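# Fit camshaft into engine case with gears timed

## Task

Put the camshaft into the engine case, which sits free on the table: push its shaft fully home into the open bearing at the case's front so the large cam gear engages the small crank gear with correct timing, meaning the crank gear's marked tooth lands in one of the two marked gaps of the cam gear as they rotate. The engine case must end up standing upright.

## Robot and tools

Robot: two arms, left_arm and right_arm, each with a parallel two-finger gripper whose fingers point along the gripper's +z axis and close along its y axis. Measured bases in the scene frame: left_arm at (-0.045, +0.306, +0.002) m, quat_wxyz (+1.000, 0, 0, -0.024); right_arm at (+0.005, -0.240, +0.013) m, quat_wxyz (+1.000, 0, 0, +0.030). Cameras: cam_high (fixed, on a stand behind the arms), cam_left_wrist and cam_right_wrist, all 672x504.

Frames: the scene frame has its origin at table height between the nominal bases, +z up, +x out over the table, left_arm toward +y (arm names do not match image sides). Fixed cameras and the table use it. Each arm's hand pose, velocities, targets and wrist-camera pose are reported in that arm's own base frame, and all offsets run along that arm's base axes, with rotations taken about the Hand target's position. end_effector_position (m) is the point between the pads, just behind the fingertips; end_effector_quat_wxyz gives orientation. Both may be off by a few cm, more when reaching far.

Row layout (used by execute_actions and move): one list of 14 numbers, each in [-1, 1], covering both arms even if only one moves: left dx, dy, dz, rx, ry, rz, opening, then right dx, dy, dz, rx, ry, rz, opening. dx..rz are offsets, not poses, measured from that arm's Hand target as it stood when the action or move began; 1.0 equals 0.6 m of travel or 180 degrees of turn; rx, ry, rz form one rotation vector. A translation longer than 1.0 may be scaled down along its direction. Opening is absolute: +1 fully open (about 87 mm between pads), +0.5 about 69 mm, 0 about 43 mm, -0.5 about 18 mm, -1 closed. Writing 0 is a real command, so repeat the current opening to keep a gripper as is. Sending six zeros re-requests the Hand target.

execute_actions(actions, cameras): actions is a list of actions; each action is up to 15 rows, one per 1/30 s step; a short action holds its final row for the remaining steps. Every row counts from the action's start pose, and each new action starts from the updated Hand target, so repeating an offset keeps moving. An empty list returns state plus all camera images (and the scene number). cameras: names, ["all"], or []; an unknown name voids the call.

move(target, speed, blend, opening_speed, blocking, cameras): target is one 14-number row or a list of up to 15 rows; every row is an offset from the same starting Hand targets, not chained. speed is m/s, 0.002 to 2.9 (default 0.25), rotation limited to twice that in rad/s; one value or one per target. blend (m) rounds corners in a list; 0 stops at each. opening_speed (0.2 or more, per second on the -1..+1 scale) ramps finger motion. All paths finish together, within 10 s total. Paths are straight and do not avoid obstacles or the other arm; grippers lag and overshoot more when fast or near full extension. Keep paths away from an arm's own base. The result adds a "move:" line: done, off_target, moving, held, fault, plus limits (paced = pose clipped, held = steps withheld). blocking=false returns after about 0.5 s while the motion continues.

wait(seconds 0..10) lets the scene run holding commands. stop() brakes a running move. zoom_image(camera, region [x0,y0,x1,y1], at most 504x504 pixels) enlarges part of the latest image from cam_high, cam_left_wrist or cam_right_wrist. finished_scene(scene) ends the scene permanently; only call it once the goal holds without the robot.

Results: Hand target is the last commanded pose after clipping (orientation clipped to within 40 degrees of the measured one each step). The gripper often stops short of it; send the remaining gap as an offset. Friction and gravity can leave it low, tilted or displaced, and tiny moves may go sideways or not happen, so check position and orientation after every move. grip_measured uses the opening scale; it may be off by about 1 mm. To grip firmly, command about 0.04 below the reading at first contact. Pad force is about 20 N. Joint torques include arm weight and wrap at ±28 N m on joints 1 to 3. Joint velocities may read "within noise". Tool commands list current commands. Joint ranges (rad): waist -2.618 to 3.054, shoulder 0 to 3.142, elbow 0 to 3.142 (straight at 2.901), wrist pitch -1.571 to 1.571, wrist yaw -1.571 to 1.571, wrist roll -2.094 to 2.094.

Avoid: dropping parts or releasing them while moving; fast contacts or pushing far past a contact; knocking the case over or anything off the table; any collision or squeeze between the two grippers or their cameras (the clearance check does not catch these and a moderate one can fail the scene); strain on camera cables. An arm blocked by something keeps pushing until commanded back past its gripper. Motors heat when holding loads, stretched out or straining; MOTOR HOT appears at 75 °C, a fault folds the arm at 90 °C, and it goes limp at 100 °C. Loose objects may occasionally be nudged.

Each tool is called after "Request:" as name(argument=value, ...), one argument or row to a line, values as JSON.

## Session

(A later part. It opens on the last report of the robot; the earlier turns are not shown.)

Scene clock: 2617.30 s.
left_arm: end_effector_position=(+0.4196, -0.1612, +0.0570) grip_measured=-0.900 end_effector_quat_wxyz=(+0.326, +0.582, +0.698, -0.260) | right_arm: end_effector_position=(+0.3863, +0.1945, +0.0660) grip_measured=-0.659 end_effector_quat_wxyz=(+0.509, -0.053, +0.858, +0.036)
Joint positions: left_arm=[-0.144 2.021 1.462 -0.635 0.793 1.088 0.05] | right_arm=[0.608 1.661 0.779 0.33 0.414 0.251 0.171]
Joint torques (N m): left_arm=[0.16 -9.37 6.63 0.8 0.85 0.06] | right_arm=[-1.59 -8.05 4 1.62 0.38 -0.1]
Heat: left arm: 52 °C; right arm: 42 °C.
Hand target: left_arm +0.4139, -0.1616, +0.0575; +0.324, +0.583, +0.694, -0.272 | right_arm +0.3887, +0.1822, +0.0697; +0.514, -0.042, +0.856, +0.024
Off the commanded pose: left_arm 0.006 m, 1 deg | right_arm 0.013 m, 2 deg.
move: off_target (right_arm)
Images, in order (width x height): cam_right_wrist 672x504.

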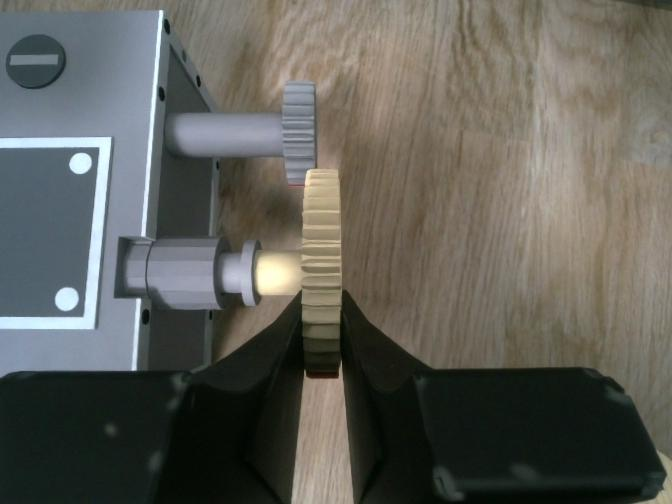

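Request:
move(
  target=[
    [0, 0.01, 0.1, 0, 0, 0, -0.9, 0, 0.01, 0, 0, 0, 0, -0.69],
    [-0.03, -0.08, 0.1, 0, 0, 0, -0.9, 0, 0.01, 0, 0, 0, 0, -0.69],
  ],
  speed=0.12,
  blend=0.005,
  cameras=["cam_left_wrist","cam_right_wrist"],
)

Scene clock: 2625.67 s.
left_arm: end_effector_position=(+0.3966, -0.2122, +0.1056) grip_measured=-0.900 end_effector_quat_wxyz=(+0.311, +0.582, +0.696, -0.281) | right_arm: end_effector_position=(+0.3863, +0.1945, +0.0660) grip_measured=-0.659 end_effector_quat_wxyz=(+0.509, -0.053, +0.858, +0.036)
Joint positions: left_arm=[-0.271 1.949 1.546 -0.73 0.774 0.941 0.05] | right_arm=[0.608 1.661 0.779 0.33 0.414 0.251 0.171]
Joint torques (N m): left_arm=[-0.02 -11.99 6.19 1.18 0.44 -0.11] | right_arm=[-0.14 -7.05 5.04 1.58 0.53 -0.03]
Heat: left arm: 52 °C; right arm: 42 °C.
Hand target: left_arm +0.3959, -0.2095, +0.1173; +0.324, +0.583, +0.694, -0.272 | right_arm +0.3887, +0.1882, +0.0697; +0.514, -0.042, +0.856, +0.024
Off the commanded pose: left_arm 0.012 m, 2 deg | right_arm 0.008 m, 2 deg.
move: off_target (left_arm)
Images, in order (width x height): cam_left_wrist 672x504, cam_right_wrist 672x504.

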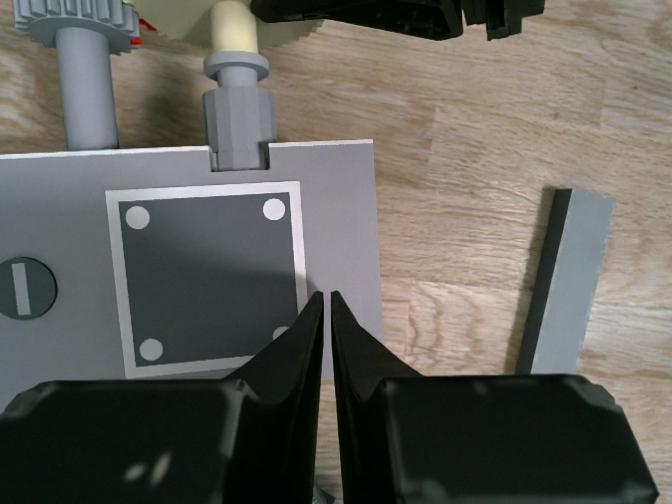

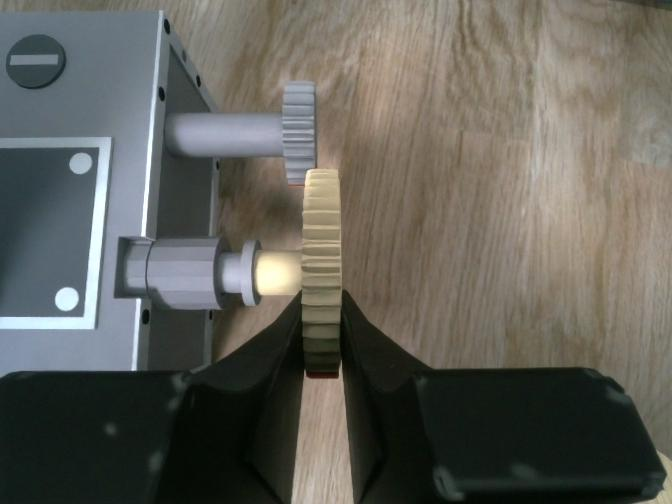

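Request:
move(
  target=[0.01, -0.02, -0.05, 0, 0, 0, -0.9, 0, 0, 0, 0, 0, 0, -0.69],
  speed=0.06,
  cameras=["cam_left_wrist"],
)

Scene clock: 2642.03 s.
left_arm: end_effector_position=(+0.4058, -0.2219, +0.1007) grip_measured=-0.900 end_effector_quat_wxyz=(+0.336, +0.582, +0.688, -0.274) | right_arm: end_effector_position=(+0.3863, +0.1945, +0.0660) grip_measured=-0.659 end_effector_quat_wxyz=(+0.509, -0.053, +0.858, +0.036)
Joint positions: left_arm=[-0.285 1.949 1.502 -0.608 0.771 0.905 0.05] | right_arm=[0.608 1.661 0.779 0.33 0.414 0.251 0.171]
Joint torques (N m): left_arm=[-1.05 -7.97 5.33 1.34 0.31 -0.07] | right_arm=[-0.13 -7.02 5.03 1.57 0.53 -0.03]
Motor temperatures (°C): left_arm=[23 55 34 30 28 25 24] | right_arm=[25 33 38 42 27 26 28]
Heat: left arm: 55 °C; right arm: 42 °C.
Hand target: left_arm +0.4019, -0.2216, +0.0873; +0.324, +0.583, +0.694, -0.272 | right_arm +0.3887, +0.1882, +0.0697; +0.514, -0.042, +0.856, +0.024
Off the commanded pose: left_arm 0.014 m, 2 deg | right_arm 0.008 m, 2 deg.
move: off_target (left_arm)
Images, in order (width x height): cam_left_wrist 672x504.

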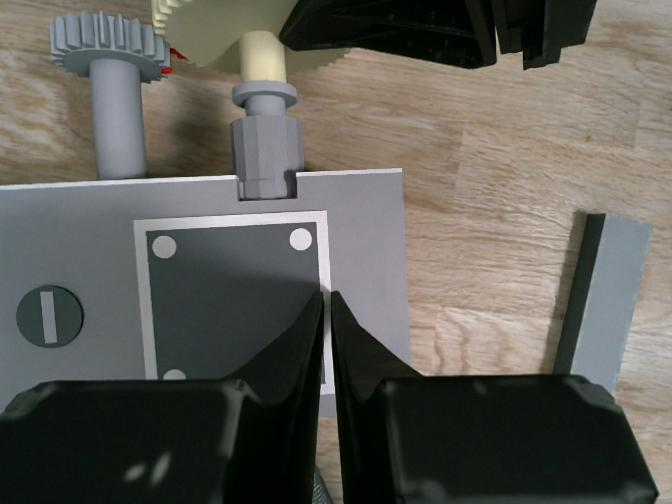

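Request:
move(
  target=[
    [0, 0, -0.01, 0, 0, 0, -0.9, 0.0, -0.02, 0, 0, 0, 0, -0.69],
    [0, 0, -0.01, 0, 0, 0, -0.9, 0.0, -0.025, 0.012, 0, 0, 0, -0.69],
    [0, 0, -0.01, 0, 0, 0, -0.9, 0.0, -0.025, -0.012, 0, 0, 0, -0.69],
    [0, 0, -0.01, 0, 0, 0, -0.9, 0.0, -0.025, 0.0, 0, 0, 0, -0.69],
  ],
  speed=0.06,
  blend=0.002,
  cameras=["cam_left_wrist","cam_right_wrist"],
)

Scene clock: 2651.67 s.
left_arm: end_effector_position=(+0.4076, -0.2257, +0.1008) grip_measured=-0.900 end_effector_quat_wxyz=(+0.346, +0.584, +0.680, -0.277) | right_arm: end_effector_position=(+0.3873, +0.1883, +0.0661) grip_measured=-0.659 end_effector_quat_wxyz=(+0.512, -0.056, +0.856, +0.041)
Joint positions: left_arm=[-0.287 1.949 1.49 -0.574 0.785 0.904 0.05] | right_arm=[0.585 1.648 0.756 0.357 0.384 0.233 0.171]
Joint torques (N m): left_arm=[-0.83 -7.58 4.94 1.25 0.13 -0.06] | right_arm=[-1.72 -8.35 4.18 1.5 0.46 -0.07]
Heat: left arm: 53 °C; right arm: 41 °C.
Hand target: left_arm +0.4018, -0.2216, +0.0813; +0.324, +0.583, +0.694, -0.272 | right_arm +0.3887, +0.1733, +0.0698; +0.515, -0.042, +0.856, +0.024
Off the commanded pose: left_arm 0.021 m, 3 deg | right_arm 0.016 m, 3 deg.
move: off_target (left_arm, right_arm)
Images, in order (width x height): cam_left_wrist 672x504, cam_right_wrist 672x504.

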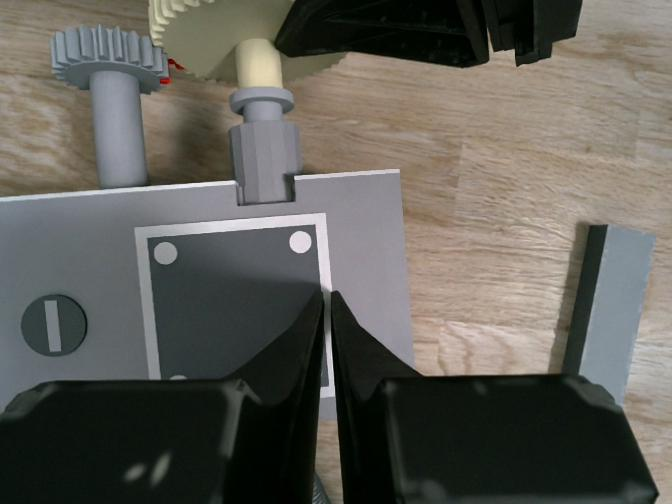

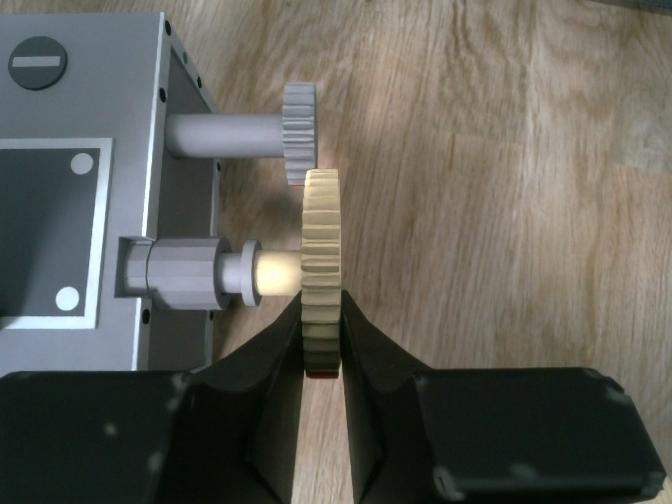

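Request:
move(
  target=[
    [0, 0.02, -0.01, 0, 0, 0, -0.9, 0.0, 0.02, 0, 0, 0, 0, -0.5],
    [0, 0.02, -0.01, 0, 0, 0, -0.9, 0.0, -0.01, 0, 0, 0, 0, -0.5],
    [0, 0.02, -0.01, 0, 0, 0, -0.9, 0.0, -0.015, 0.02, 0, 0, 0, -0.5],
    [0, 0.02, -0.01, 0, 0, 0, -0.9, 0.0, -0.02, -0.01, 0, 0, 0, -0.5],
    [0, 0.02, -0.01, 0, 0, 0, -0.9, 0.0, -0.02, 0.02, 0, 0, 0, -0.5],
  ],
  speed=0.06,
  blend=0.002,
  opening_speed=0.6,
  cameras=["cam_left_wrist","cam_right_wrist"],
)

Scene clock: 2664.07 s.
left_arm: end_effector_position=(+0.4071, -0.2248, +0.1003) grip_measured=-0.900 end_effector_quat_wxyz=(+0.354, +0.586, +0.670, -0.288) | right_arm: end_effector_position=(+0.3861, +0.1701, +0.0733) grip_measured=-0.500 end_effector_quat_wxyz=(+0.512, -0.048, +0.857, +0.037)
Joint positions: left_arm=[-0.274 1.949 1.473 -0.557 0.824 0.923 0.05] | right_arm=[0.543 1.593 0.73 0.334 0.363 0.222 0.25]
Joint torques (N m): left_arm=[0.69 -7.69 4.36 1.01 -0.14 0.11] | right_arm=[-1.09 -8.01 6.15 1.3 0.34 -0.14]
Motor temperatures (°C): left_arm=[23 50 34 30 28 25 24] | right_arm=[25 34 38 41 27 26 28]
Heat: left arm: 50 °C; right arm: 41 °C.
Hand target: left_arm +0.4019, -0.2097, +0.0754; +0.324, +0.583, +0.694, -0.272 | right_arm +0.3888, +0.1612, +0.0819; +0.515, -0.042, +0.856, +0.024
Off the commanded pose: left_arm 0.030 m, 5 deg | right_arm 0.013 m, 2 deg.
move: off_target (left_arm, right_arm); blend cut to 0 m at target 1
Images, in order (width x height): cam_left_wrist 672x504, cam_right_wrist 672x504.

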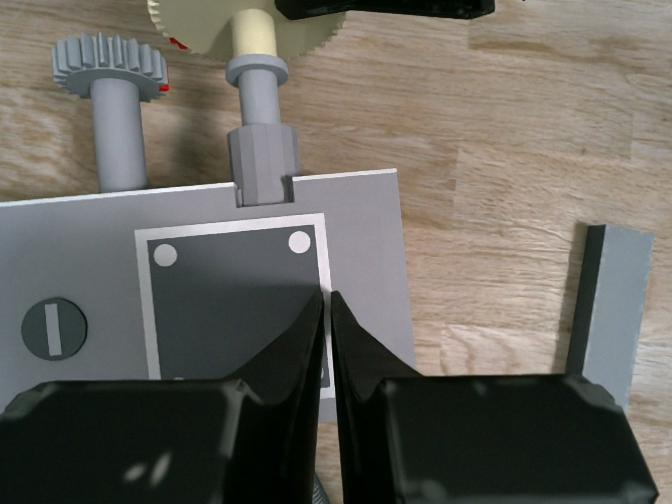

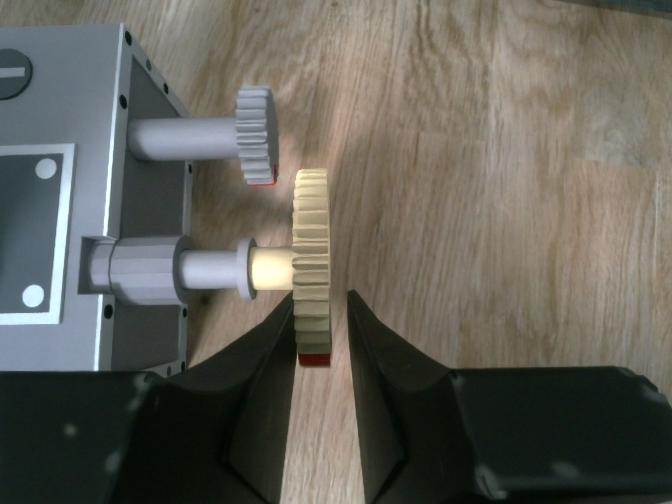

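Request:
move(
  target=[
    [0, 0.02, 0.005, 0, 0, 0, -0.9, -0.004, 0.0105, -0.005, 0, 0, 0, -0.5],
    [0, 0.02, 0.005, 0, 0, 0, -0.9, -0.004, 0.0105, -0.005, 0, 0, 0, -0.69],
    [0, 0.02, 0.005, 0, 0, 0, -0.9, -0.018, 0.0105, -0.007, 0.006, -0.065, 0, -0.69],
  ],
  speed=0.05,
  opening_speed=0.4,
  cameras=["cam_left_wrist","cam_right_wrist"],
)

Scene clock: 2679.30 s.
left_arm: end_effector_position=(+0.4099, -0.2165, +0.1002) grip_measured=-0.900 end_effector_quat_wxyz=(+0.360, +0.589, +0.664, -0.287) | right_arm: end_effector_position=(+0.3767, +0.1648, +0.0726) grip_measured=-0.659 end_effector_quat_wxyz=(+0.587, -0.041, +0.808, +0.024)
Joint positions: left_arm=[-0.251 1.949 1.471 -0.565 0.841 0.96 0.05] | right_arm=[0.595 1.604 0.541 0.707 0.476 0.159 0.17]
Joint torques (N m): left_arm=[1.26 -8.36 4.88 0.69 -0.17 0.1] | right_arm=[0.95 -5.07 3.82 2.1 0.25 -0.1]
Heat: left arm: 49 °C; right arm: 41 °C.
Hand target: left_arm +0.4019, -0.1975, +0.0784; +0.324, +0.583, +0.694, -0.272 | right_arm +0.3779, +0.1675, +0.0776; +0.600, -0.039, +0.799, +0.028
Off the commanded pose: left_arm 0.030 m, 6 deg | right_arm 0.006 m, 2 deg.
move: off_target (left_arm)
Images, in order (width x height): cam_left_wrist 672x504, cam_right_wrist 672x504.

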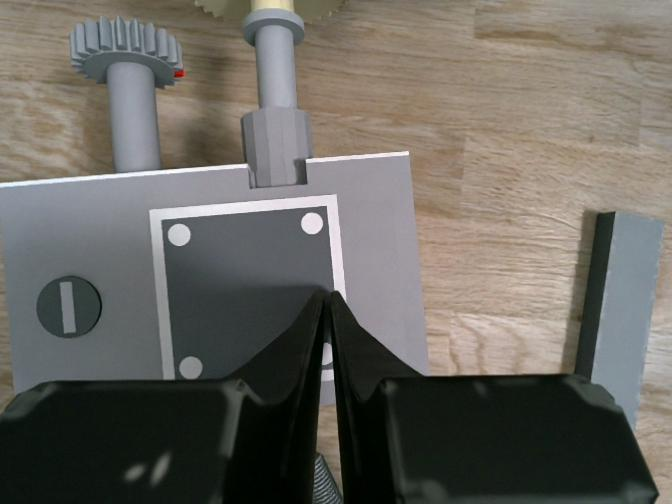

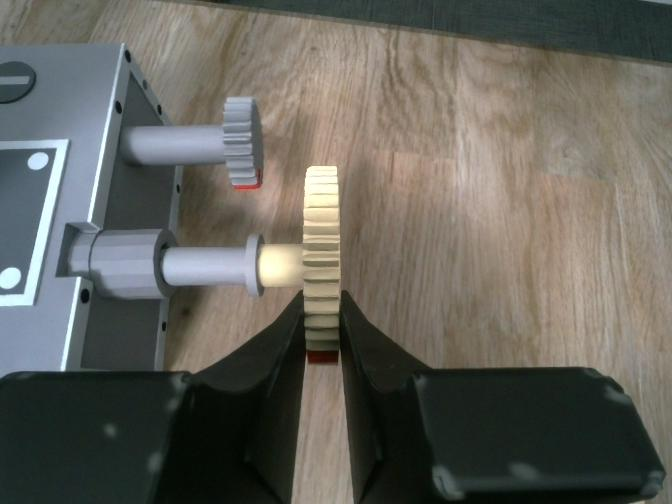

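Request:
move(
  target=[
    [0, -0.02, 0, 0, 0, 0, -0.9, 0, 0.02, 0, 0, 0, 0, -0.69],
    [0, -0.03, 0, 0, 0, 0, -0.9, 0, 0.03, 0, 0, 0, 0, -0.69],
  ],
  speed=0.04,
  cameras=["cam_left_wrist","cam_right_wrist"],
)

Scene clock: 2690.77 s.
left_arm: end_effector_position=(+0.4085, -0.2198, +0.1000) grip_measured=-0.900 end_effector_quat_wxyz=(+0.355, +0.582, +0.672, -0.290) | right_arm: end_effector_position=(+0.3744, +0.1685, +0.0715) grip_measured=-0.659 end_effector_quat_wxyz=(+0.594, -0.031, +0.804, +0.005)
Joint positions: left_arm=[-0.26 1.949 1.471 -0.559 0.833 0.928 0.05] | right_arm=[0.638 1.63 0.546 0.73 0.561 0.165 0.17]
Joint torques (N m): left_arm=[-2 -7.68 5.56 1.04 -0.32 -0.11] | right_arm=[1.91 -4.4 6.43 1.73 -0.13 0]
Heat: left arm: 49 °C; right arm: 43 °C.
Hand target: left_arm +0.4019, -0.2155, +0.0784; +0.324, +0.583, +0.694, -0.272 | right_arm +0.3780, +0.1854, +0.0776; +0.600, -0.039, +0.799, +0.028
Off the commanded pose: left_arm 0.023 m, 5 deg | right_arm 0.018 m, 3 deg.
move: off_target (left_arm, right_arm)
Images, in order (width x height): cam_left_wrist 672x504, cam_right_wrist 672x504.

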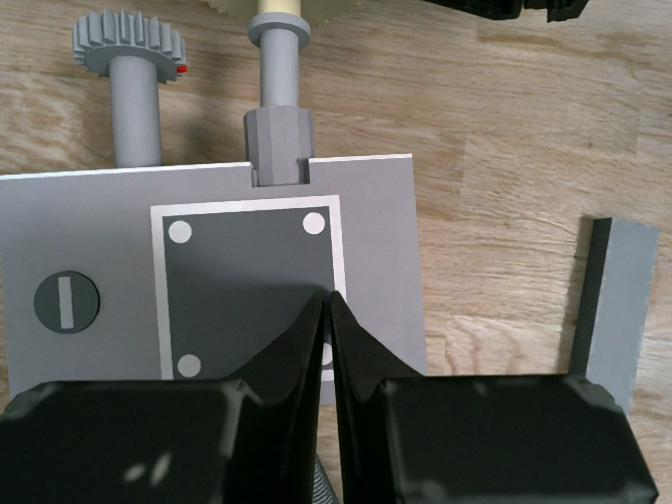

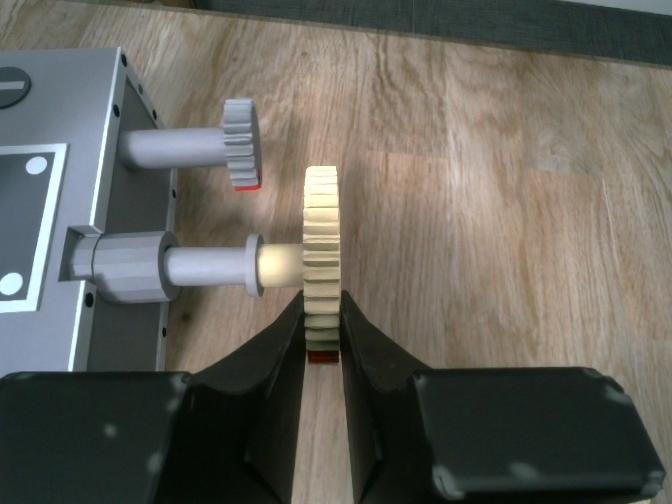

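Request:
move(
  target=[
    [0, -0.01, 0, 0, 0, 0, -0.9, 0, -0.005, 0, 0, 0, 0, -0.6],
    [0, -0.02, 0, 0, 0, 0, -0.9, 0, 0.015, 0, 0, 0, 0, -0.6],
    [0, -0.02, 0, 0, 0, 0, -0.9, 0, 0.018, 0.02, 0, 0, 0, -0.6],
    [0, -0.02, 0, 0, 0, 0, -0.9, 0, 0.022, -0.01, 0, 0, 0, -0.6],
    [0, -0.02, 0, 0, 0, 0, -0.9, 0, 0.022, 0.02, 0, 0, 0, -0.6],
  ],
  speed=0.06,
  blend=0.002,
  opening_speed=0.6,
  cameras=["cam_left_wrist","cam_right_wrist"],
)

Scene clock: 2705.70 s.
left_arm: end_effector_position=(+0.4099, -0.2297, +0.1007) grip_measured=-0.900 end_effector_quat_wxyz=(+0.358, +0.583, +0.672, -0.283) | right_arm: end_effector_position=(+0.3735, +0.1698, +0.0700) grip_measured=-0.599 end_effector_quat_wxyz=(+0.585, -0.030, +0.810, -0.025)
Joint positions: left_arm=[-0.287 1.949 1.471 -0.526 0.807 0.894 0.05] | right_arm=[0.67 1.643 0.591 0.65 0.636 0.167 0.2]
Joint torques (N m): left_arm=[-2.19 -7.15 6.24 1.02 -0.2 -0.11] | right_arm=[2.43 -7.88 6.87 1.72 -0.56 0.1]
Heat: left arm: 48 °C; right arm: 44 °C.
Hand target: left_arm +0.4019, -0.2275, +0.0784; +0.324, +0.583, +0.694, -0.272 | right_arm +0.3779, +0.1987, +0.0897; +0.600, -0.039, +0.799, +0.028
Off the commanded pose: left_arm 0.024 m, 5 deg | right_arm 0.035 m, 7 deg.
move: off_target (left_arm, right_arm); blend cut to 0 m at target 1
Images, in order (width x height): cam_left_wrist 672x504, cam_right_wrist 672x504.

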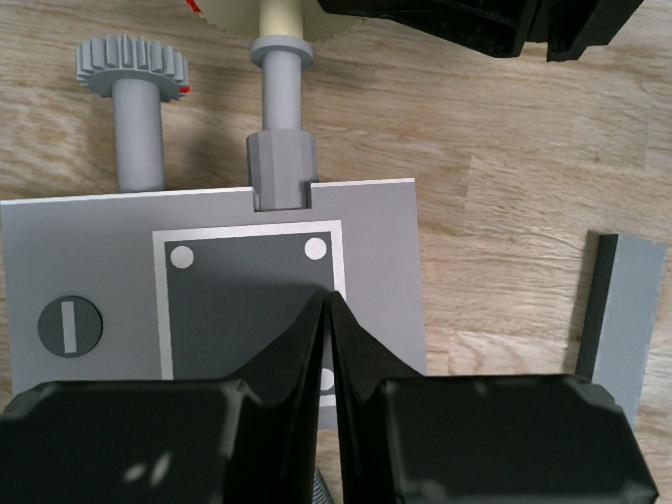

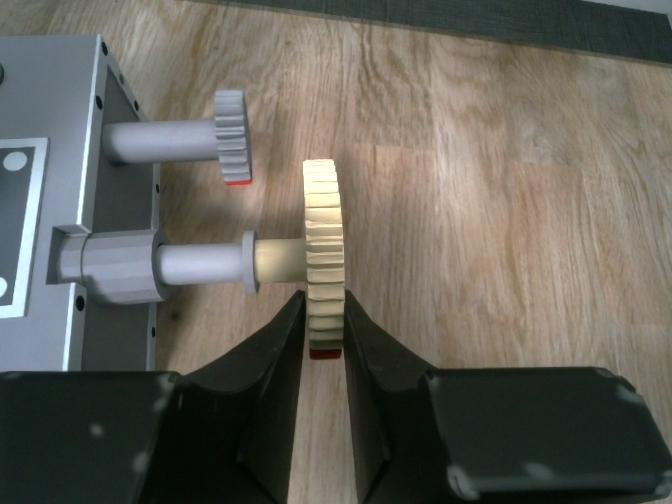

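Request:
move(
  target=[
    [0, -0.01, 0, 0, 0, 0, -0.9, 0, -0.005, -0.02, 0, 0, 0.02, -0.6],
    [0, -0.01, 0, 0, 0, 0, -0.9, 0, 0.0, -0.035, 0, 0, 0.03, -0.6],
    [0, -0.01, 0, 0, 0, 0, -0.9, 0, 0.005, -0.01, 0, 0, 0.03, -0.6],
    [0, -0.01, 0, 0, 0, 0, -0.9, 0, 0.005, -0.035, 0, 0, 0.03, -0.6],
    [0, -0.01, 0, 0, 0, 0, -0.9, 0, 0.005, -0.01, 0, 0, 0.03, -0.6],
  ],
  speed=0.06,
  blend=0.002,
  cameras=["cam_left_wrist","cam_right_wrist"],
)

Scene clock: 2716.90 s.
left_arm: end_effector_position=(+0.4102, -0.2346, +0.1010) grip_measured=-0.900 end_effector_quat_wxyz=(+0.359, +0.583, +0.673, -0.280) | right_arm: end_effector_position=(+0.3751, +0.1875, +0.0673) grip_measured=-0.600 end_effector_quat_wxyz=(+0.586, -0.074, +0.807, +0.031)
Joint positions: left_arm=[-0.3 1.949 1.471 -0.51 0.794 0.878 0.05] | right_arm=[0.643 1.654 0.567 0.729 0.471 0.13 0.2]
Joint torques (N m): left_arm=[-2.3 -6.83 6.67 1 -0.14 -0.11] | right_arm=[1.4 -7.79 6.11 1.68 -0.12 0]
Heat: left arm: 47 °C; right arm: 43 °C.
Hand target: left_arm +0.4019, -0.2336, +0.0783; +0.324, +0.583, +0.694, -0.272 | right_arm +0.3779, +0.2017, +0.0836; +0.598, -0.077, +0.796, +0.056
Off the commanded pose: left_arm 0.024 m, 5 deg | right_arm 0.022 m, 3 deg.
move: off_target (left_arm, right_arm)
Images, in order (width x height): cam_left_wrist 672x504, cam_right_wrist 672x504.

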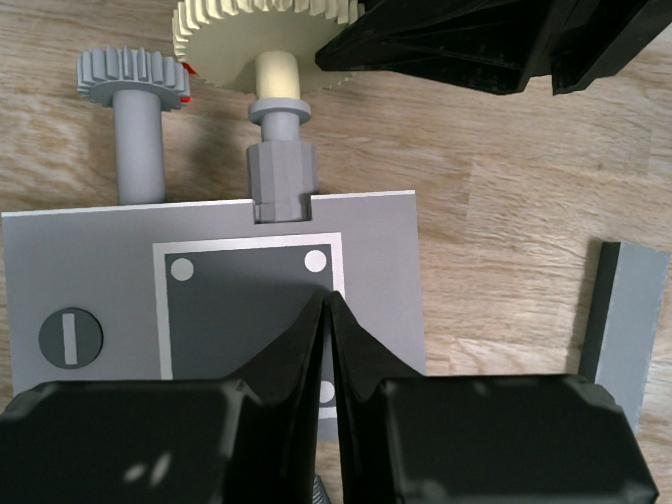

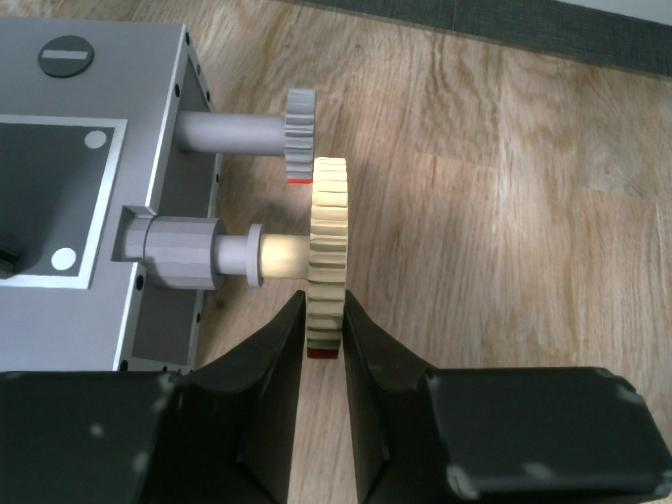

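Request:
zoom_image(
  camera="cam_left_wrist",
  region=[70, 0, 370, 240],
)

Request:
zoom_image(
  camera="cam_left_wrist",
  region=[130, 20, 250, 130],
)

Request:
zoom_image(
  camera="cam_right_wrist",
  region=[200, 70, 380, 370],
)

Scaled by 1.680 from the camera's 672x504 image, which has a finer 960x720 frame.

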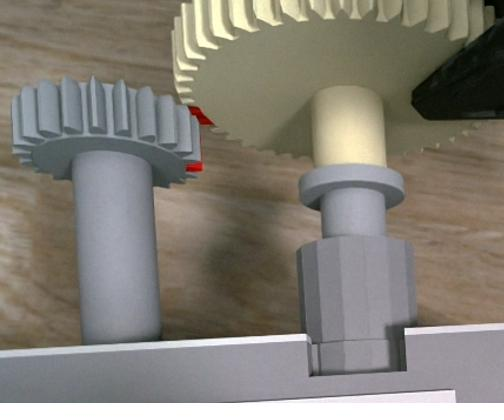

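Scaled by 4.200 from the camera's 672x504 image, which has a finer 960x720 frame.

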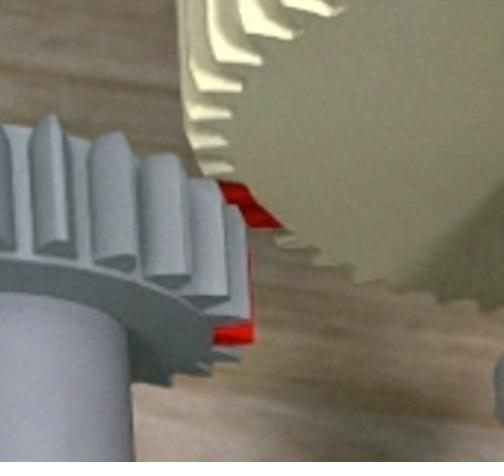

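Scaled by 1.680 from the camera's 672x504 image, which has a finer 960x720 frame.

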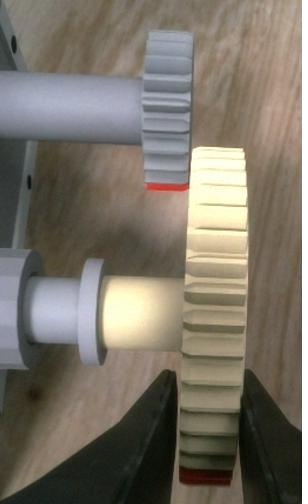

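Request:
move(
  target=[
    [0, 0, 0, 0, 0, 0, -0.9, 0, -0.02, 0, 0, 0, 0, -0.6],
    [0, 0, 0, 0, 0, 0, -0.9, 0, -0.02, 0, 0, 0, 0, -0.3],
    [0, 0, 0, 0, 0, 0, -0.9, -0.12, -0.028, 0.05, 0, 0, 0, -0.3],
    [0, 0, 0, 0, 0, 0, -0.9, -0.18, -0.1, 0.17, 0, 0, 0.1, -0.3],
  ],
  speed=[0.05,0.05,0.1,0.2],
  blend=[0,0,0.02,0],
  opening_speed=0.6,
  cameras=["cam_left_wrist","cam_right_wrist"],
)

Scene clock: 2743.03 s.
left_arm: end_effector_position=(+0.4102, -0.2346, +0.1010) grip_measured=-0.900 end_effector_quat_wxyz=(+0.359, +0.583, +0.673, -0.280) | right_arm: end_effector_position=(+0.2662, +0.1407, +0.1714) grip_measured=-0.300 end_effector_quat_wxyz=(+0.572, -0.200, +0.782, +0.147)
Joint positions: left_arm=[-0.3 1.949 1.471 -0.51 0.794 0.878 0.05] | right_arm=[0.47 0.733 0.48 -0.056 -0.03 -0.008 0.35]
Joint torques (N m): left_arm=[-2.3 -6.84 6.67 1 -0.15 -0.12] | right_arm=[-0.49 0.03 8.43 1.74 -0.07 -0.1]
Motor temperatures (°C): left_arm=[23 45 34 29 27 25 24] | right_arm=[25 34 38 44 27 26 28]
Heat: left arm: 45 °C; right arm: 44 °C.
Hand target: left_arm +0.4019, -0.2336, +0.0783; +0.324, +0.583, +0.694, -0.272 | right_arm +0.2699, +0.1417, +0.1856; +0.581, -0.201, +0.774, +0.149
Off the commanded pose: left_arm 0.024 m, 5 deg | right_arm 0.015 m, 1 deg.
move: off_target (left_arm, right_arm)
Images, in order (width x height): cam_left_wrist 672x504, cam_right_wrist 672x504.

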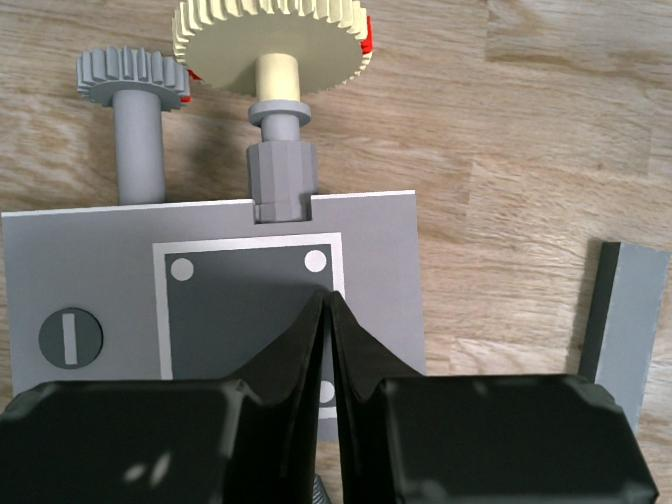

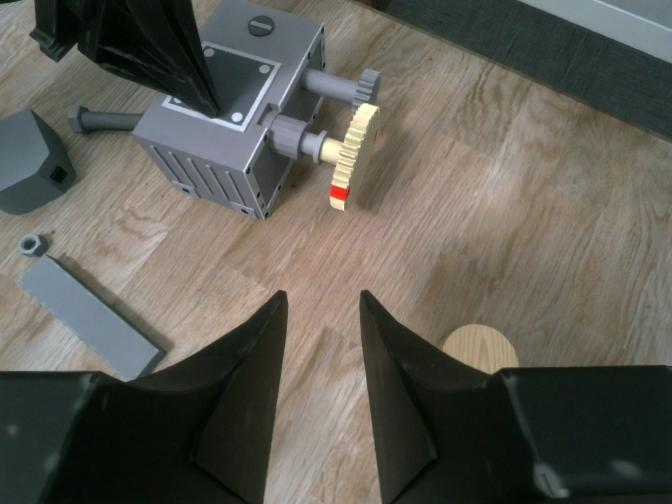

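Request:
move(
  target=[
    [0, 0, 0, 0, 0, 0, -0.9, 0.0, -0.12, -0.03, 0.036, -0.028, 0.113, -1],
    [0, 0, 0, 0, 0, 0, -0.9, 0.083, -0.094, -0.109, 0.0716, -0.0568, 0.226, -1],
  ],
  speed=0.2,
  blend=0.03,
  opening_speed=1,
  cameras=["cam_right_wrist"],
)

Request:
zoom_image(
  camera="cam_right_wrist",
  region=[270, 60, 490, 260],
)

Scene clock: 2759.20 s.
left_arm: end_effector_position=(+0.4102, -0.2346, +0.1010) grip_measured=-0.900 end_effector_quat_wxyz=(+0.359, +0.583, +0.673, -0.280) | right_arm: end_effector_position=(+0.3228, +0.0819, +0.1226) grip_measured=-1.000 end_effector_quat_wxyz=(+0.575, -0.404, +0.588, +0.401)
Joint positions: left_arm=[-0.3 1.949 1.471 -0.51 0.794 0.878 0.05] | right_arm=[-0.303 1.63 0.544 0.799 -1.511 -0.28 0]
Joint torques (N m): left_arm=[-2.3 -6.84 6.67 1 -0.14 -0.11] | right_arm=[0.9 -4.41 3.23 1.42 -0.27 -0.05]
Heat: left arm: 45 °C; right arm: 44 °C.
Hand target: left_arm +0.4019, -0.2336, +0.0783; +0.324, +0.583, +0.694, -0.272 | right_arm +0.3197, +0.0853, +0.1202; +0.577, -0.404, +0.582, +0.407
Off the commanded pose: left_arm 0.024 m, 5 deg | right_arm 0.005 m, 1 deg.
move: off_target (left_arm)
Images, in order (width x height): cam_right_wrist 672x504.

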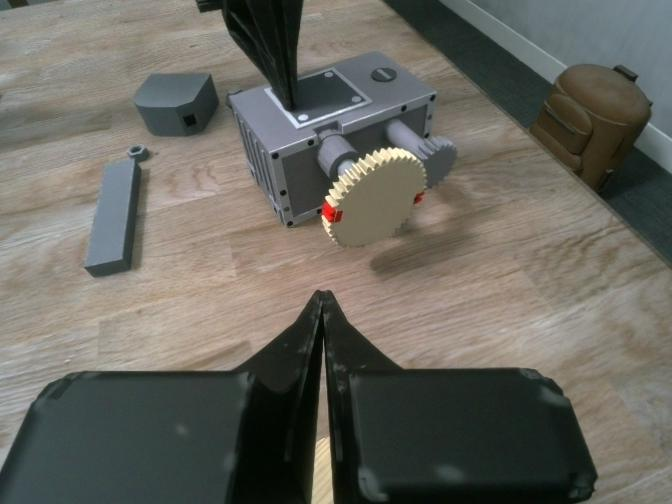

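Scaled by 2.291 from the camera's 672x504 image, which has a finer 960x720 frame.

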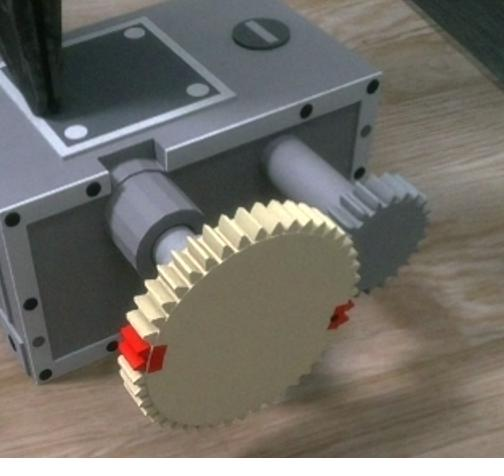

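Request:
zoom_image(
  camera="cam_right_wrist",
  region=[385, 120, 475, 220],
)

Scaled by 5.040 from the camera's 672x504 image, which has a finer 960x720 frame.

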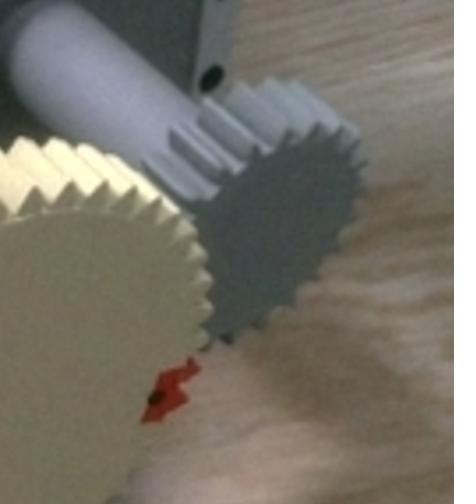

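Request:
move(
  target=[
    [0, 0, 0, 0, 0, 0, -0.9, -0.108, 0.058, 0.1, -0.031, 0.034, -0.163, -0.2],
    [0, 0, 0, 0, 0, 0, -0.9, -0.033, 0.15, 0.012, -0.063, 0.0685, -0.326, -0.2],
  ],
  speed=0.2,
  blend=0.03,
  opening_speed=1,
  cameras=["cam_right_wrist"],
)

Scene clock: 2805.50 s.
left_arm: end_effector_position=(+0.4102, -0.2346, +0.1010) grip_measured=-0.900 end_effector_quat_wxyz=(+0.359, +0.583, +0.673, -0.280) | right_arm: end_effector_position=(+0.2928, +0.1667, +0.1113) grip_measured=-0.200 end_effector_quat_wxyz=(+0.582, -0.089, +0.807, +0.042)
Joint positions: left_arm=[-0.3 1.949 1.471 -0.51 0.794 0.878 0.05] | right_arm=[0.781 1.135 0.407 0.34 0.564 0.177 0.4]
Joint torques (N m): left_arm=[-2.29 -6.83 6.67 1 -0.15 -0.11] | right_arm=[0.84 -1.89 7.66 1.85 0.28 0.02]
Heat: left arm: 44 °C; right arm: 42 °C.
Hand target: left_arm +0.4019, -0.2336, +0.0783; +0.324, +0.583, +0.694, -0.272 | right_arm +0.3000, +0.1752, +0.1273; +0.598, -0.076, +0.796, +0.055
Off the commanded pose: left_arm 0.024 m, 5 deg | right_arm 0.020 m, 3 deg.
move: off_target (left_arm, right_arm)
Images, in order (width x height): cam_right_wrist 672x504.

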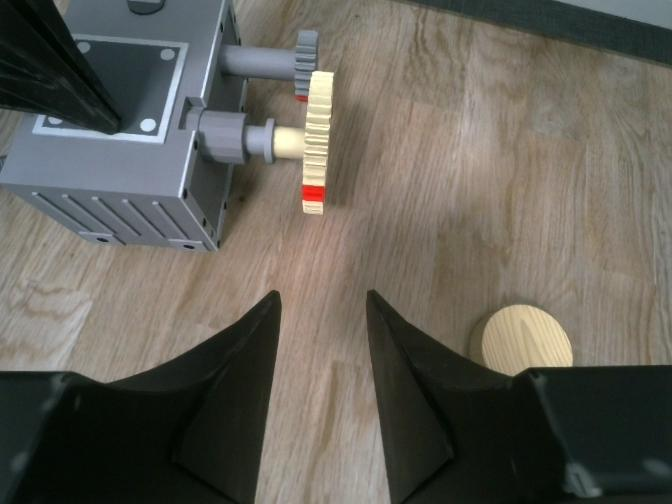

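Request:
move(
  target=[0, 0, 0, 0, 0, 0, -0.9, 0.132, 0.026, -0.062, 0, 0, 0, -0.2],
  speed=0.1,
  cameras=["cam_right_wrist"],
)

Scene clock: 2813.17 s.
left_arm: end_effector_position=(+0.4102, -0.2346, +0.1010) grip_measured=-0.900 end_effector_quat_wxyz=(+0.359, +0.583, +0.673, -0.280) | right_arm: end_effector_position=(+0.3690, +0.1854, +0.0778) grip_measured=-0.200 end_effector_quat_wxyz=(+0.583, -0.081, +0.807, +0.046)
Joint positions: left_arm=[-0.3 1.949 1.471 -0.51 0.794 0.878 0.05] | right_arm=[0.631 1.581 0.551 0.676 0.427 0.131 0.4]
Joint torques (N m): left_arm=[-2.3 -6.84 6.65 1.01 -0.15 -0.11] | right_arm=[-0.44 -4.59 6.64 1.92 0.02 -0.1]
Heat: left arm: 44 °C; right arm: 43 °C.
Hand target: left_arm +0.4019, -0.2336, +0.0783; +0.324, +0.583, +0.694, -0.272 | right_arm +0.3792, +0.1908, +0.0902; +0.598, -0.076, +0.796, +0.055
Off the commanded pose: left_arm 0.024 m, 5 deg | right_arm 0.017 m, 2 deg.
move: off_target (left_arm, right_arm)
Images, in order (width x height): cam_right_wrist 672x504.

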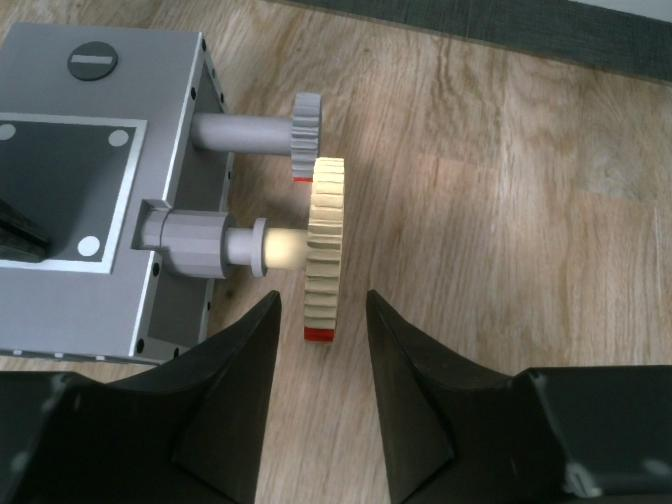

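Request:
move(
  target=[
    [0, 0, 0, 0, 0, 0, -0.9, 0.012, 0.003, -0.014, 0, 0, 0, -0.3],
    [0, 0, 0, 0, 0, 0, -0.9, 0.012, 0.003, -0.014, 0, 0, 0, -0.69],
  ],
  speed=0.05,
  opening_speed=0.4,
  cameras=["cam_right_wrist"],
)

Request:
zoom_image(
  camera="cam_right_wrist",
  region=[200, 70, 380, 370],
)

Scene clock: 2821.43 s.
left_arm: end_effector_position=(+0.4102, -0.2346, +0.1010) grip_measured=-0.900 end_effector_quat_wxyz=(+0.359, +0.583, +0.673, -0.280) | right_arm: end_effector_position=(+0.3763, +0.1877, +0.0703) grip_measured=-0.648 end_effector_quat_wxyz=(+0.584, -0.080, +0.806, +0.047)
Joint positions: left_arm=[-0.3 1.949 1.471 -0.51 0.794 0.878 0.05] | right_arm=[0.621 1.637 0.564 0.723 0.418 0.129 0.176]
Joint torques (N m): left_arm=[-2.29 -6.84 6.67 1 -0.15 -0.12] | right_arm=[-0.43 -4.85 6.46 1.92 0.02 -0.11]
Heat: left arm: 44 °C; right arm: 43 °C.
Hand target: left_arm +0.4019, -0.2336, +0.0783; +0.324, +0.583, +0.694, -0.272 | right_arm +0.3863, +0.1927, +0.0818; +0.598, -0.076, +0.796, +0.055
Off the commanded pose: left_arm 0.024 m, 5 deg | right_arm 0.016 m, 2 deg.
move: off_target (left_arm, right_arm); target 2's new opening was sent with right_arm's hand 0.016 m and 2 deg from that target
Images, in order (width x height): cam_right_wrist 672x504.

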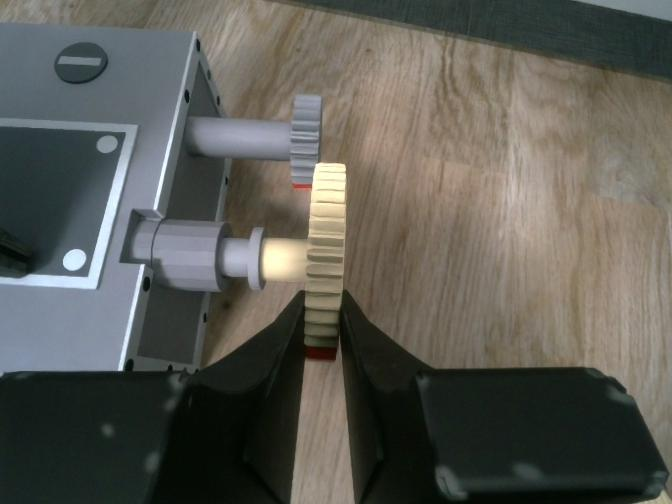

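Scaled by 1.680 from the camera's 672x504 image, which has a finer 960x720 frame.

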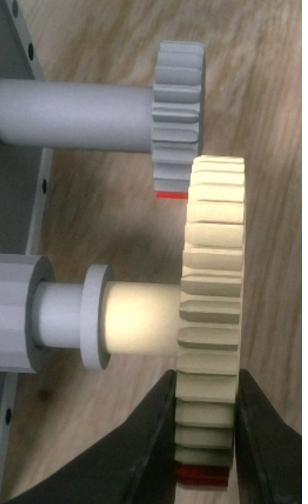

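Request:
move(
  target=[0, 0, 0, 0, 0, 0, -0.9, -0.010, -0.006, -0.012, 0.006, -0.045, 0, -0.69],
  speed=0.04,
  cameras=["cam_left_wrist","cam_right_wrist"],
)

Request:
zoom_image(
  camera="cam_right_wrist",
  region=[200, 70, 380, 370],
)

Request:
zoom_image(
  camera="cam_left_wrist",
  region=[70, 0, 370, 240],
)

Scene clock: 2831.93 s.
left_arm: end_effector_position=(+0.4111, -0.2361, +0.1015) grip_measured=-0.900 end_effector_quat_wxyz=(+0.362, +0.585, +0.671, -0.278) | right_arm: end_effector_position=(+0.3792, +0.1855, +0.0676) grip_measured=-0.656 end_effector_quat_wxyz=(+0.640, -0.074, +0.763, +0.052)
Joint positions: left_arm=[-0.304 1.949 1.471 -0.503 0.791 0.878 0.05] | right_arm=[0.628 1.76 0.467 1.099 0.443 0.069 0.172]
Joint torques (N m): left_arm=[-1.99 -6.86 6.68 0.93 -0.11 -0.12] | right_arm=[0.84 -5.18 3.43 2.17 0.1 -0.17]
Heat: left arm: 44 °C; right arm: 44 °C.
Hand target: left_arm +0.4018, -0.2337, +0.0783; +0.324, +0.583, +0.694, -0.272 | right_arm +0.3803, +0.1890, +0.0745; +0.654, -0.074, +0.751, +0.057
Off the commanded pose: left_arm 0.025 m, 5 deg | right_arm 0.008 m, 2 deg.
move: off_target (left_arm)
Images, in order (width x height): cam_left_wrist 672x504, cam_right_wrist 672x504.

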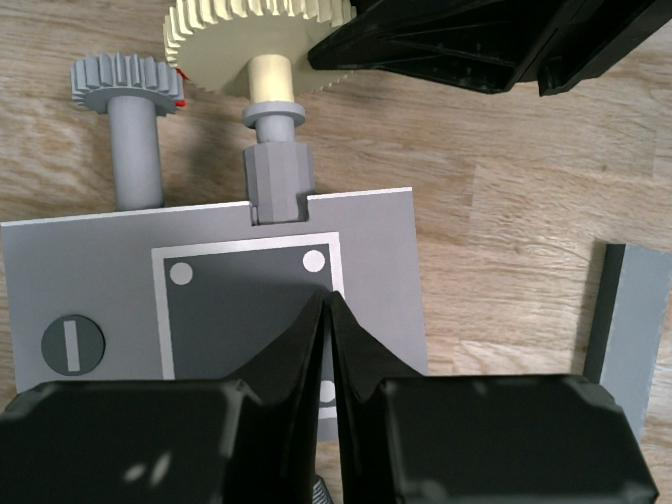

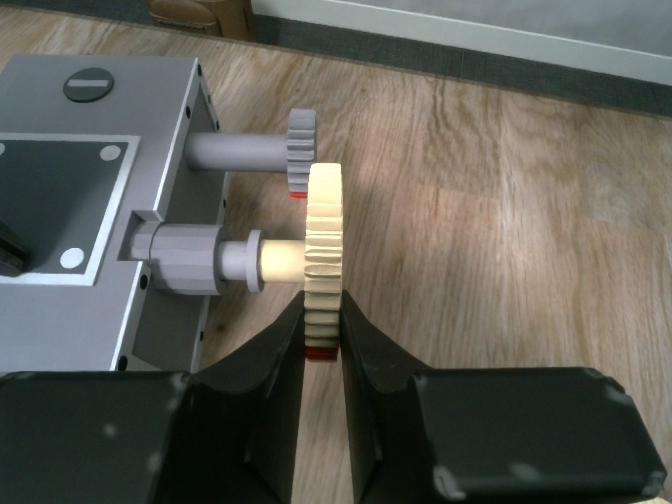

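Scaled by 1.680 from the camera's 672x504 image, which has a finer 960x720 frame.

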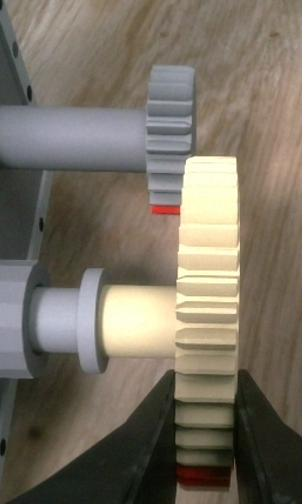

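Scaled by 1.680 from the camera's 672x504 image, which has a finer 960x720 frame.

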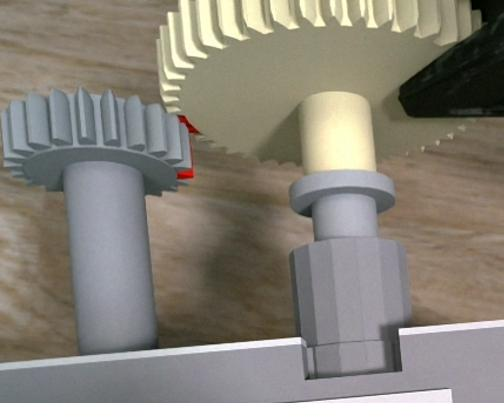

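Request:
zoom_image(
  camera="cam_left_wrist",
  region=[130, 20, 250, 130],
)

Scaled by 4.200 from the camera's 672x504 image, which has a finer 960x720 frame.

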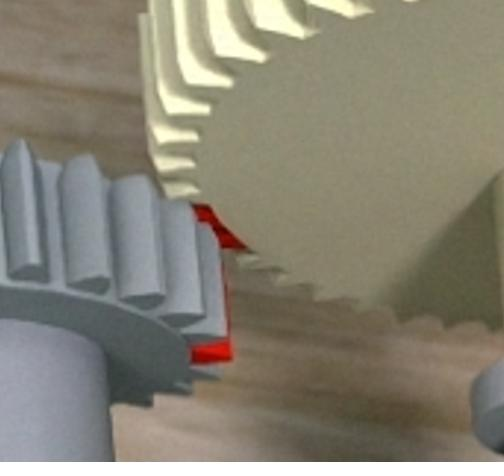

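Request:
move(
  target=[
    [0, 0, 0, 0, 0, 0, -0.9, 0, -0.006, 0, 0, 0, 0, -0.69],
    [0, 0, 0, 0, 0, 0, -0.9, 0, -0.006, 0, 0, 0, 0, -0.3],
    [0, 0, 0, 0, 0, 0, -0.9, -0.12, -0.028, 0.05, 0, 0, 0, -0.3],
    [0, 0, 0, 0, 0, 0, -0.9, -0.18, -0.1, 0.17, 0, 0, 0.1, -0.3],
  ],
  speed=[0.05,0.05,0.12,0.25],
  blend=[0,0,0.02,0],
  opening_speed=0.6,
)

Scene clock: 2857.90 s.
left_arm: end_effector_position=(+0.4111, -0.2361, +0.1015) grip_measured=-0.900 end_effector_quat_wxyz=(+0.362, +0.585, +0.671, -0.278) | right_arm: end_effector_position=(+0.2685, +0.1283, +0.1607) grip_measured=-0.300 end_effector_quat_wxyz=(+0.625, -0.189, +0.740, +0.158)
Joint positions: left_arm=[-0.304 1.949 1.471 -0.503 0.791 0.878 0.05] | right_arm=[0.382 0.641 0.291 0.18 -0.114 -0.023 0.35]
Joint torques (N m): left_arm=[-1.99 -6.86 6.69 0.94 -0.11 -0.12] | right_arm=[-0.46 0.35 8.55 1.76 -0.1 -0.11]
Heat: left arm: 43 °C; right arm: 44 °C.
Hand target: left_arm +0.4018, -0.2337, +0.0783; +0.324, +0.583, +0.694, -0.272 | right_arm +0.2724, +0.1290, +0.1766; +0.637, -0.191, +0.730, +0.159
Off the commanded pose: left_arm 0.025 m, 5 deg | right_arm 0.016 m, 2 deg.
move: off_target (left_arm, right_arm)

Request:
move(
  target=[
    [0, 0, 0, 0, 0, 0, -0.9, 0.0, -0.12, -0.03, 0.019, -0.012, 0.114, -1],
    [0, 0, 0, 0, 0, 0, -0.9, 0.138, -0.082, -0.094, 0.0374, -0.0241, 0.2287, -1],
  ],
  speed=0.25,
  blend=0.03,
  opening_speed=1,
  cameras=["cam_right_wrist"],
)

Request:
zoom_image(
  camera="cam_right_wrist",
  region=[240, 60, 460, 260],
)

Scene clock: 2869.77 s.
left_arm: end_effector_position=(+0.4111, -0.2361, +0.1015) grip_measured=-0.900 end_effector_quat_wxyz=(+0.362, +0.585, +0.671, -0.278) | right_arm: end_effector_position=(+0.3569, +0.0771, +0.1215) grip_measured=-1.000 end_effector_quat_wxyz=(+0.575, -0.401, +0.589, +0.402)
Joint positions: left_arm=[-0.304 1.949 1.471 -0.503 0.791 0.878 0.05] | right_arm=[-0.285 1.769 0.662 0.913 -1.493 -0.182 0]
Joint torques (N m): left_arm=[-1.99 -6.87 6.69 0.94 -0.11 -0.12] | right_arm=[0.75 -5.45 3.63 1.4 -0.23 -0.02]
Heat: left arm: 43 °C; right arm: 44 °C.
Hand target: left_arm +0.4018, -0.2337, +0.0783; +0.324, +0.583, +0.694, -0.272 | right_arm +0.3552, +0.0798, +0.1202; +0.577, -0.404, +0.582, +0.407
Off the commanded pose: left_arm 0.025 m, 5 deg | right_arm 0.004 m, 1 deg.
move: off_target (left_arm)
Images, in order (width x height): cam_right_wrist 672x504.

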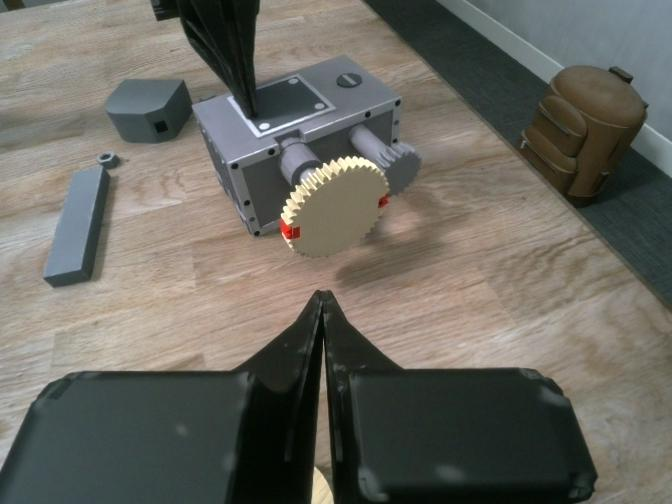

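Scaled by 2.291 from the camera's 672x504 image, which has a finer 960x720 frame.

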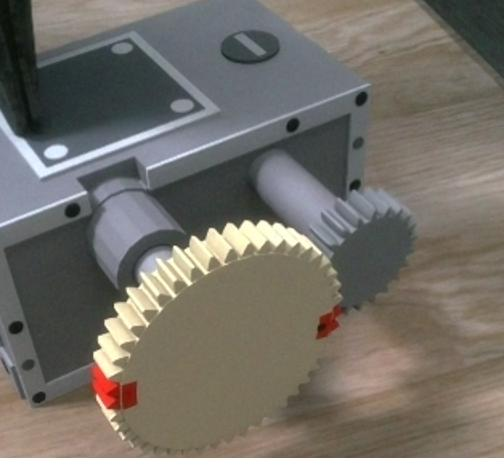

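Request:
zoom_image(
  camera="cam_right_wrist",
  region=[350, 130, 440, 220],
)

Scaled by 5.600 from the camera's 672x504 image, which has a finer 960x720 frame.

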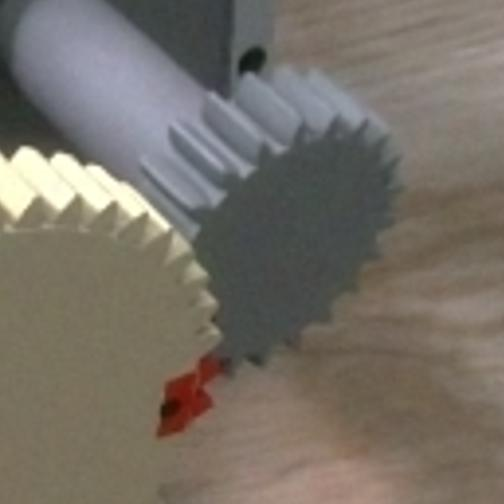

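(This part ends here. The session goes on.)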